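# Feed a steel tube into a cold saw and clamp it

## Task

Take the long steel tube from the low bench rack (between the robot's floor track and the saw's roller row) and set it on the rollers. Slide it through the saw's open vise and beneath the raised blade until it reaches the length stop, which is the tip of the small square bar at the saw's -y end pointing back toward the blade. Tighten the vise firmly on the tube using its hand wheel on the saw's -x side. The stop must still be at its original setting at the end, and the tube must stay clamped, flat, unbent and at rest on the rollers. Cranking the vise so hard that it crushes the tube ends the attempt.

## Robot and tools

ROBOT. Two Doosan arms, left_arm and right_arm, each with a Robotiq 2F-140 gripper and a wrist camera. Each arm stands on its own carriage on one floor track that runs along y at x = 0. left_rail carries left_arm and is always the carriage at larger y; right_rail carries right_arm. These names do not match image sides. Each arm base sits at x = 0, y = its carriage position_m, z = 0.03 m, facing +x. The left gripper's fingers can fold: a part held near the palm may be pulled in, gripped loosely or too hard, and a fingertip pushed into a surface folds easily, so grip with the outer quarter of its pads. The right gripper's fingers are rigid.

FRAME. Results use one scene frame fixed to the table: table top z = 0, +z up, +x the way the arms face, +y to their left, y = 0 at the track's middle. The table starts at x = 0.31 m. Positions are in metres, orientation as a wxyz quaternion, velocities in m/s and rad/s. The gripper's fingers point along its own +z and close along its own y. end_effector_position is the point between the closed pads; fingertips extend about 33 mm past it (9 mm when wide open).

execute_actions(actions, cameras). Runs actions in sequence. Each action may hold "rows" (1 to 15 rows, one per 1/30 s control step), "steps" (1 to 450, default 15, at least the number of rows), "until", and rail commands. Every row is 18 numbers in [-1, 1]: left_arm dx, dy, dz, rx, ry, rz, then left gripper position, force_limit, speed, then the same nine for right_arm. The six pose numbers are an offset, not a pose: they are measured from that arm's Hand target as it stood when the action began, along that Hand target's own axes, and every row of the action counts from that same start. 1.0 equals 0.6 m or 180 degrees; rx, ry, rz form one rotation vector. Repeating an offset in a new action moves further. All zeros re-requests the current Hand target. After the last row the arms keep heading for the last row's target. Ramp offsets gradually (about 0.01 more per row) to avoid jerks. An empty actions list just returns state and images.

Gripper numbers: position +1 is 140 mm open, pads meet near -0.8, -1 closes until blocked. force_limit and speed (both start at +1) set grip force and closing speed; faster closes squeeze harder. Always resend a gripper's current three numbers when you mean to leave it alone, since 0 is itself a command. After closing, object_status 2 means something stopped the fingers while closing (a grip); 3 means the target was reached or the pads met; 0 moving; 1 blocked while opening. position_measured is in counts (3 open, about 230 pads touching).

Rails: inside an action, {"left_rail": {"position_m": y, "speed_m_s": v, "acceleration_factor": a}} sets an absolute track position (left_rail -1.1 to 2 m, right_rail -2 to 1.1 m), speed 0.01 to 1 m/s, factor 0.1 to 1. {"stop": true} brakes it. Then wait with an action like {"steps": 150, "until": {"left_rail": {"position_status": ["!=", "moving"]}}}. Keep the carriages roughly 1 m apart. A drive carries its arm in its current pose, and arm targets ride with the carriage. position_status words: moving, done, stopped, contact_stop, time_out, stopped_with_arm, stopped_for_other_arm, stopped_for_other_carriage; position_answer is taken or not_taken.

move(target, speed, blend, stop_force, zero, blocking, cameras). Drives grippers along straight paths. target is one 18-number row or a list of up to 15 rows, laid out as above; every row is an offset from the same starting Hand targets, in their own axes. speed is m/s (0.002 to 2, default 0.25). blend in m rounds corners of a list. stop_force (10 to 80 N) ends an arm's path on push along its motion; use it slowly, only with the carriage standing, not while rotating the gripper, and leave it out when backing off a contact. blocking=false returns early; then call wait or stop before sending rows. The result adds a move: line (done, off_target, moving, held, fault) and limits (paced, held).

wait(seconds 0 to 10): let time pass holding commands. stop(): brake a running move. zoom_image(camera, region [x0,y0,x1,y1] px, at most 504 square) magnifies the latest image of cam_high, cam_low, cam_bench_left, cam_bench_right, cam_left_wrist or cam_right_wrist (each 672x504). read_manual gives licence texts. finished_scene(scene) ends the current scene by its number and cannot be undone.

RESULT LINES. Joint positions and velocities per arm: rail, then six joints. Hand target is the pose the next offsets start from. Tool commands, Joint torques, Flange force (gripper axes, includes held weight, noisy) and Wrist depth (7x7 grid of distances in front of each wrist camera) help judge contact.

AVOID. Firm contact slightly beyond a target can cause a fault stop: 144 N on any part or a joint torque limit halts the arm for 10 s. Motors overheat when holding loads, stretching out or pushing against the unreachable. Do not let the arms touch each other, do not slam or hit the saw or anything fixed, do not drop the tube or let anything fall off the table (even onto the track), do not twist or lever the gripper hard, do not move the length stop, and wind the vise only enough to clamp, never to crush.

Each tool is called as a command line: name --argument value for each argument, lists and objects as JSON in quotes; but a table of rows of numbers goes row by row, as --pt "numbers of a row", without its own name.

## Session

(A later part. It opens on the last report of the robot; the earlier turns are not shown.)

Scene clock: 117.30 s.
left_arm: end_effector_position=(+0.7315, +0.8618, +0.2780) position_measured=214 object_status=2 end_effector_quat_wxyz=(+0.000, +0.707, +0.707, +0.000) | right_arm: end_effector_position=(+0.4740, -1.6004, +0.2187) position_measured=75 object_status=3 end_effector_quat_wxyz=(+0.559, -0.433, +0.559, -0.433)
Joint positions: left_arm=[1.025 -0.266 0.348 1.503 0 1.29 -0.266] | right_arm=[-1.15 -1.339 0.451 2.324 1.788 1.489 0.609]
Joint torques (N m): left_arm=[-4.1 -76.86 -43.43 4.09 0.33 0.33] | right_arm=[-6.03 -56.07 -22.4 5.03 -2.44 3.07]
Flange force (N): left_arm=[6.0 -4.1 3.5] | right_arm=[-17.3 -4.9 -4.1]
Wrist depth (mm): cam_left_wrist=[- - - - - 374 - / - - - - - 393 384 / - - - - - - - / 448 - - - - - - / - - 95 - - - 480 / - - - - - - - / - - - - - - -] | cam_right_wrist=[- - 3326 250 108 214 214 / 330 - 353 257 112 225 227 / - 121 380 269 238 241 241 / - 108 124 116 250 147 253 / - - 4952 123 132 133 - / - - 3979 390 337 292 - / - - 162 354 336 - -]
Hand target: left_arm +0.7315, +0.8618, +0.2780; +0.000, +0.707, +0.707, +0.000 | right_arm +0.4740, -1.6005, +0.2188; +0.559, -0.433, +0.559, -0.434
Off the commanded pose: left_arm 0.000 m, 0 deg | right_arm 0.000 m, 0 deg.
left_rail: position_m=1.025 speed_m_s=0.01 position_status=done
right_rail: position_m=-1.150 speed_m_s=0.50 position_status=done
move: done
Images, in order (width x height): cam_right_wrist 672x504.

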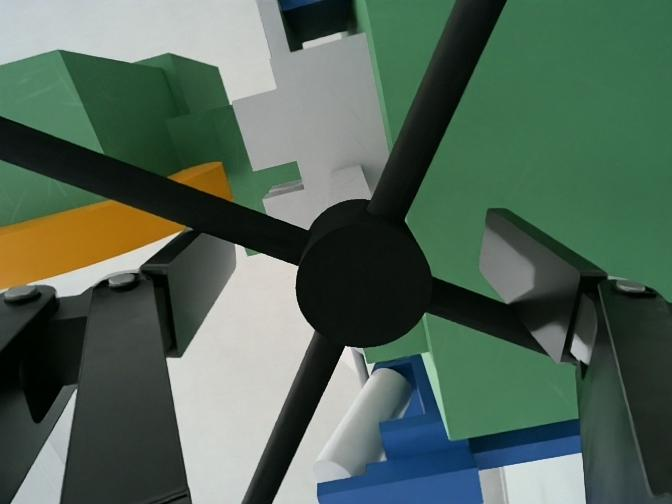

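move --target '[0,0,0,0,0,0,-1,0,-1,-0.0008,0,0,0,0,0.06,0.43,0,0]' --speed 0.15 --cameras '[]'

move --target '[0,0,0,0,0,0,-1,0,-1,0,0,0,0,0,0.05,0.43,0,0]' --speed 0.1 --cameras '[]'

Scene clock: 118.67 s.
left_arm: end_effector_position=(+0.7315, +0.8618, +0.2780) position_measured=214 object_status=2 end_effector_quat_wxyz=(+0.000, +0.707, +0.707, +0.000) | right_arm: end_effector_position=(+0.4739, -1.6000, +0.2189) position_measured=75 object_status=3 end_effector_quat_wxyz=(+0.597, -0.378, +0.597, -0.379)
Joint positions: left_arm=[1.025 -0.266 0.348 1.503 0 1.29 -0.266] | right_arm=[-1.15 -1.339 0.45 2.325 1.788 1.489 0.798]
Joint torques (N m): left_arm=[-4.07 -77.15 -43.35 4.07 0.3 0.32] | right_arm=[-6.53 -59.23 -18.38 4.12 0.84 4.34]
Flange force (N): left_arm=[5.9 -3.5 3.4] | right_arm=[-7.7 1.9 4.4]
Wrist depth (mm): cam_left_wrist=[369 360 349 - 369 353 366 / - 388 385 - - - - / - 413 - - 425 429 - / - 435 439 - 426 445 438 / - - 95 - - 94 - / - - - - - - - / - - - - - - -] | cam_right_wrist=[4285 5571 275 244 108 214 214 / 3777 - 265 254 113 227 225 / 362 121 356 268 238 240 241 / - 108 124 116 251 147 254 / - - 5571 123 132 133 - / - - 5435 145 399 296 - / - - 158 3229 336 330 -]
Hand target: left_arm +0.7315, +0.8618, +0.2780; +0.000, +0.707, +0.707, +0.000 | right_arm +0.4740, -1.6000, +0.2189; +0.597, -0.378, +0.597, -0.379
Off the commanded pose: left_arm 0.000 m, 0 deg | right_arm 0.000 m, 0 deg.
left_rail: position_m=1.025 speed_m_s=0.01 position_status=done
right_rail: position_m=-1.150 speed_m_s=0.50 position_status=done
move: done
No camera images: "cameras" was empty.

Scene clock: 119.80 s.
left_arm: end_effector_position=(+0.7315, +0.8618, +0.2780) position_measured=214 object_status=2 end_effector_quat_wxyz=(+0.000, +0.707, +0.707, +0.000) | right_arm: end_effector_position=(+0.4740, -1.6000, +0.2189) position_measured=75 object_status=3 end_effector_quat_wxyz=(+0.625, -0.330, +0.625, -0.331)
Joint positions: left_arm=[1.025 -0.266 0.348 1.503 0 1.29 -0.266] | right_arm=[-1.15 -1.339 0.45 2.325 1.788 1.489 0.955]
Joint torques (N m): left_arm=[-4.09 -77 -43.32 4.1 0.3 0.33] | right_arm=[-4.53 -55.04 -17.55 4.51 -0.63 5.42]
Flange force (N): left_arm=[5.7 -3.7 3.4] | right_arm=[-12.2 -0.9 -2.6]
Wrist depth (mm): cam_left_wrist=[360 362 368 363 - 386 371 / 389 - - - 393 390 391 / 409 413 - - - 395 - / 420 - - - - 452 - / - - 95 - - - - / - - - - - - - / - - - - - - -] | cam_right_wrist=[- - 279 217 108 214 214 / 3428 - 262 224 112 227 227 / - 432 368 224 238 241 - / 380 111 124 116 251 147 250 / - 111 4642 124 132 132 - / - - 5182 147 406 333 - / - - 159 - 348 328 -]
Hand target: left_arm +0.7315, +0.8618, +0.2780; +0.000, +0.707, +0.707, +0.000 | right_arm +0.4740, -1.6000, +0.2189; +0.625, -0.330, +0.625, -0.331
Off the commanded pose: left_arm 0.000 m, 0 deg | right_arm 0.000 m, 0 deg.
left_rail: position_m=1.025 speed_m_s=0.01 position_status=done
right_rail: position_m=-1.150 speed_m_s=0.50 position_status=done
move: done
No camera images: "cameras" was empty.

move --target '[0,0,0,0,0,0,-1,0,-1,-0.0005,0,0,0,0,0.052,0.43,0,0]' --speed 0.1 --cameras '[]'

Scene clock: 121.13 s.
left_arm: end_effector_position=(+0.7315, +0.8618, +0.2780) position_measured=214 object_status=2 end_effector_quat_wxyz=(+0.000, +0.707, +0.707, +0.000) | right_arm: end_effector_position=(+0.4740, -1.5998, +0.2191) position_measured=75 object_status=3 end_effector_quat_wxyz=(+0.650, -0.278, +0.650, -0.279)
Joint positions: left_arm=[1.025 -0.266 0.348 1.503 0 1.29 -0.266] | right_arm=[-1.15 -1.339 0.45 2.325 1.788 1.489 1.118]
Joint torques (N m): left_arm=[-4.16 -77.12 -43.4 4.09 0.33 0.29] | right_arm=[-3.32 -56.16 -14.35 3.54 0.76 6.83]
Flange force (N): left_arm=[5.5 -3.6 3.5] | right_arm=[-5.7 0.6 -0.1]
Wrist depth (mm): cam_left_wrist=[- 361 - - - - - / - - 386 - 403 393 388 / - - 416 - - - - / - - 425 - 436 - - / - - 95 - - - 469 / - - - - - - - / - - - - - - -] | cam_right_wrist=[4127 315 281 214 109 214 214 / - - 262 252 112 226 228 / - 121 365 268 235 244 243 / 382 111 124 116 250 147 253 / - - - 123 131 133 - / - - - 145 - 365 - / - - 158 - - - -]
Hand target: left_arm +0.7315, +0.8618, +0.2780; +0.000, +0.707, +0.707, +0.000 | right_arm +0.4740, -1.5998, +0.2191; +0.650, -0.278, +0.650, -0.279
Off the commanded pose: left_arm 0.000 m, 0 deg | right_arm 0.000 m, 0 deg.
left_rail: position_m=1.025 speed_m_s=0.01 position_status=done
right_rail: position_m=-1.150 speed_m_s=0.50 position_status=done
move: done
No camera images: "cameras" was empty.

move --pt "0 0 0 0 0 0 -1 0 -1 0 0 0 0 0 -0.03 0.43 0 0" --pt "0 0 0 0 0 0 -1 0 -1 0 0 -0.2 0 0 -0.03 0.43 0 0" --speed '[0.08,0.2]' --cameras '["cam_right_wrist"]'

move --pt "0 0 0 0 0 0 -0.3 0 -1 0 0 0 0 0 0 0.43 0 0" --pt "0 0 -0.2 0 0 0 -0.3 0 -1 0 0 0 0 0 0 0.43 0 0" --speed 0.15

zoom_image --camera "cam_bench_right" --region '[310, 180, 520, 320]'

Scene clock: 123.30 s.
left_arm: end_effector_position=(+0.7315, +0.8618, +0.2780) position_measured=214 object_status=2 end_effector_quat_wxyz=(+0.000, +0.707, +0.707, +0.000) | right_arm: end_effector_position=(+0.3540, -1.5996, +0.2190) position_measured=75 object_status=3 end_effector_quat_wxyz=(+0.636, -0.309, +0.636, -0.309)
Joint positions: left_arm=[1.025 -0.266 0.348 1.503 0 1.29 -0.266] | right_arm=[-1.15 -1.6 0.433 2.365 1.544 1.581 1.01]
Joint torques (N m): left_arm=[-4.06 -77.34 -43.41 4.07 0.31 0.32] | right_arm=[2.31 -63.16 -17.59 1.02 2.83 -0.63]
Flange force (N): left_arm=[6.1 -3.3 3.5] | right_arm=[3.0 -0.4 -4.9]
Wrist depth (mm): cam_left_wrist=[366 375 362 367 371 381 - / 381 386 - - 384 385 - / 412 - - - 421 - 426 / - - 430 - 434 - - / - 453 95 - - - 473 / - - - - - - - / - - - - - - -] | cam_right_wrist=[- - 387 329 319 320 314 / - 224 372 373 341 342 340 / 4051 - 519 233 341 361 361 / - 108 137 264 436 147 412 / - - 274 - 488 117 - / - - - - 460 466 - / - - - - 6190 - -]
Hand target: left_arm +0.7315, +0.8618, +0.2780; +0.000, +0.707, +0.707, +0.000 | right_arm +0.3540, -1.5997, +0.2190; +0.636, -0.309, +0.636, -0.309
Off the commanded pose: left_arm 0.000 m, 0 deg | right_arm 0.000 m, 0 deg.
left_rail: position_m=1.025 speed_m_s=0.01 position_status=done
right_rail: position_m=-1.150 speed_m_s=0.50 position_status=done
move: done
Images, in order (width x height): cam_right_wrist 672x504.

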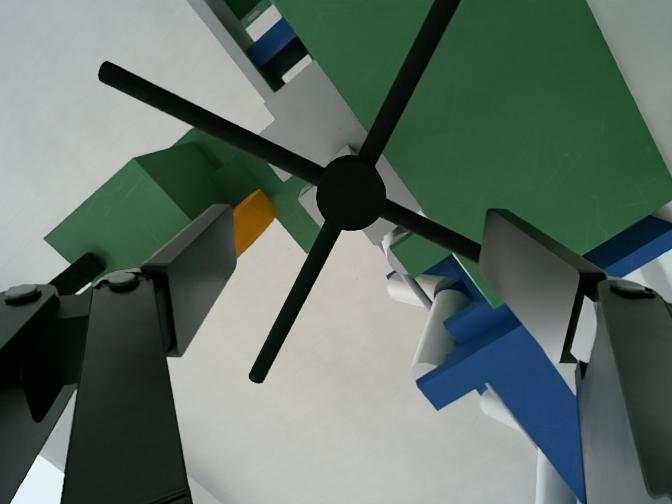

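Scene clock: 125.70 s.
left_arm: end_effector_position=(+0.7315, +0.8618, +0.3981) position_measured=167 object_status=3 end_effector_quat_wxyz=(+0.000, +0.707, +0.707, +0.000) | right_arm: end_effector_position=(+0.3540, -1.5997, +0.2190) position_measured=75 object_status=3 end_effector_quat_wxyz=(+0.636, -0.309, +0.636, -0.309)
Joint positions: left_arm=[1.025 -0.266 0.313 1.332 0 1.496 -0.266] | right_arm=[-1.15 -1.6 0.433 2.365 1.544 1.581 1.01]
Joint torques (N m): left_arm=[-4.61 -73.84 -44.97 4.15 0.24 0.26] | right_arm=[0.01 -63.07 -17.58 0.78 2.93 -0.59]
Flange force (N): left_arm=[7.2 -5.9 4.1] | right_arm=[2.9 -0.5 0.4]
Wrist depth (mm): cam_left_wrist=[- - - - - - - / - - 503 516 - - - / 500 540 - - - - 551 / 611 565 552 - 137 - 567 / - 83 96 - - 93 89 / - - - 612 - - - / - - - 506 - - -] | cam_right_wrist=[3653 - 390 323 323 327 307 / 3714 226 378 375 341 341 331 / - - - 232 364 364 388 / 503 111 153 419 417 147 410 / - - 279 - 480 117 - / - - - - 5306 471 - / - - - - - - -]
Hand target: left_arm +0.7315, +0.8618, +0.3980; +0.000, +0.707, +0.707, +0.000 | right_arm +0.3540, -1.5997, +0.2190; +0.636, -0.309, +0.636, -0.309
Off the commanded pose: left_arm 0.000 m, 0 deg | right_arm 0.000 m, 0 deg.
left_rail: position_m=1.025 speed_m_s=0.01 position_status=done
right_rail: position_m=-1.150 speed_m_s=0.50 position_status=done
move: done

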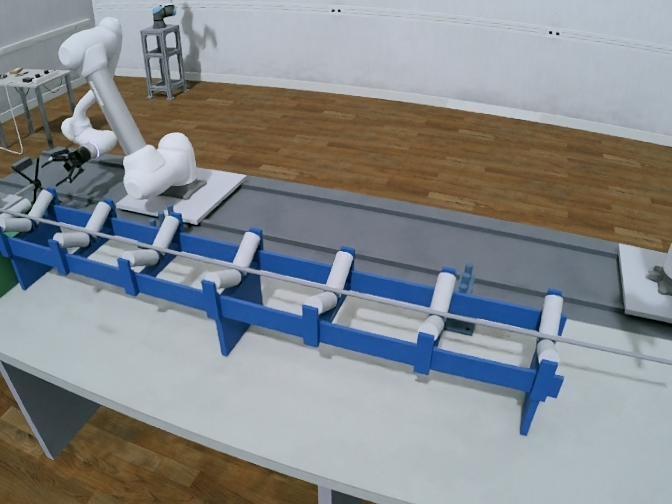

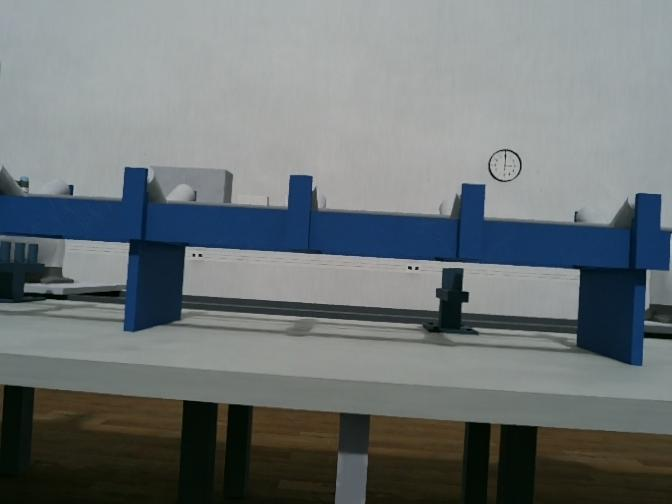

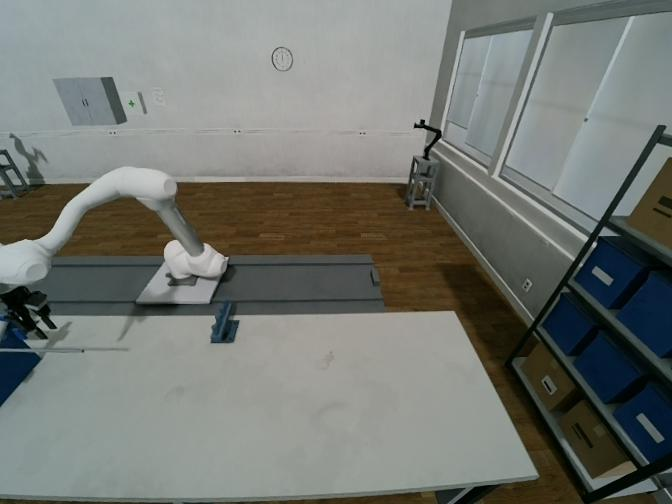

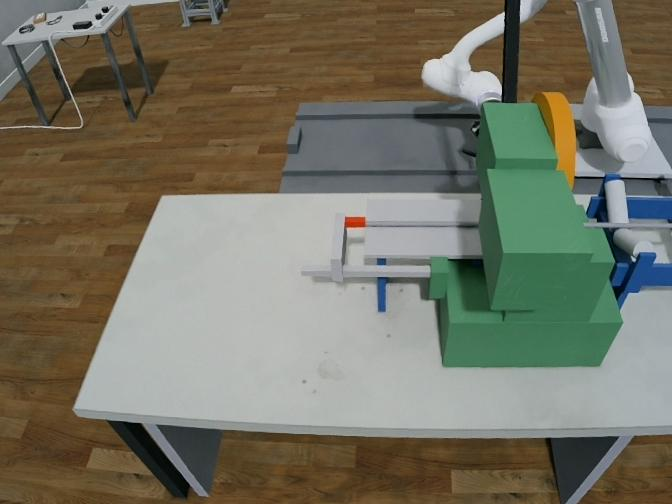

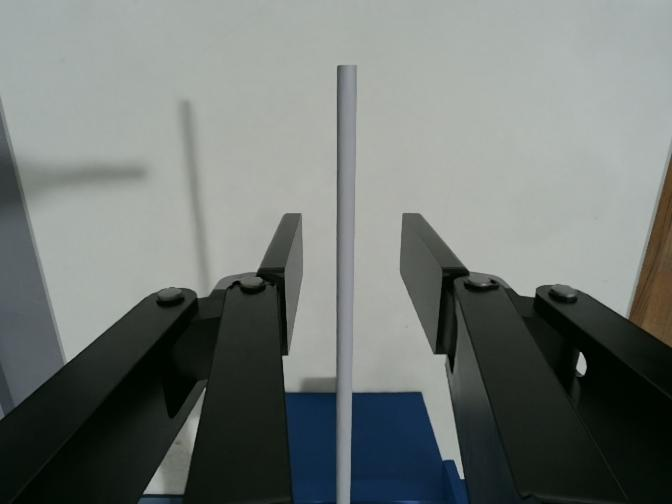

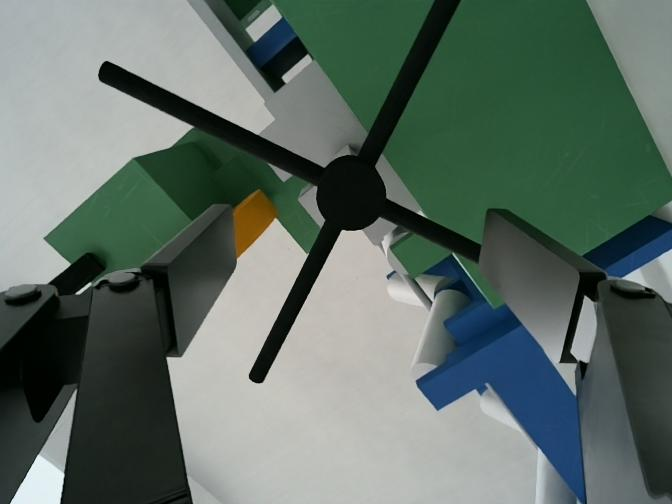

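Scaled by 2.400 from the camera's 672x504 image, which has a finer 960x720 frame.

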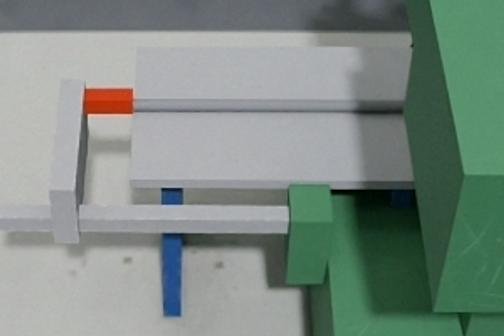

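finished_scene --scene 2

The scene is finished: the task was done.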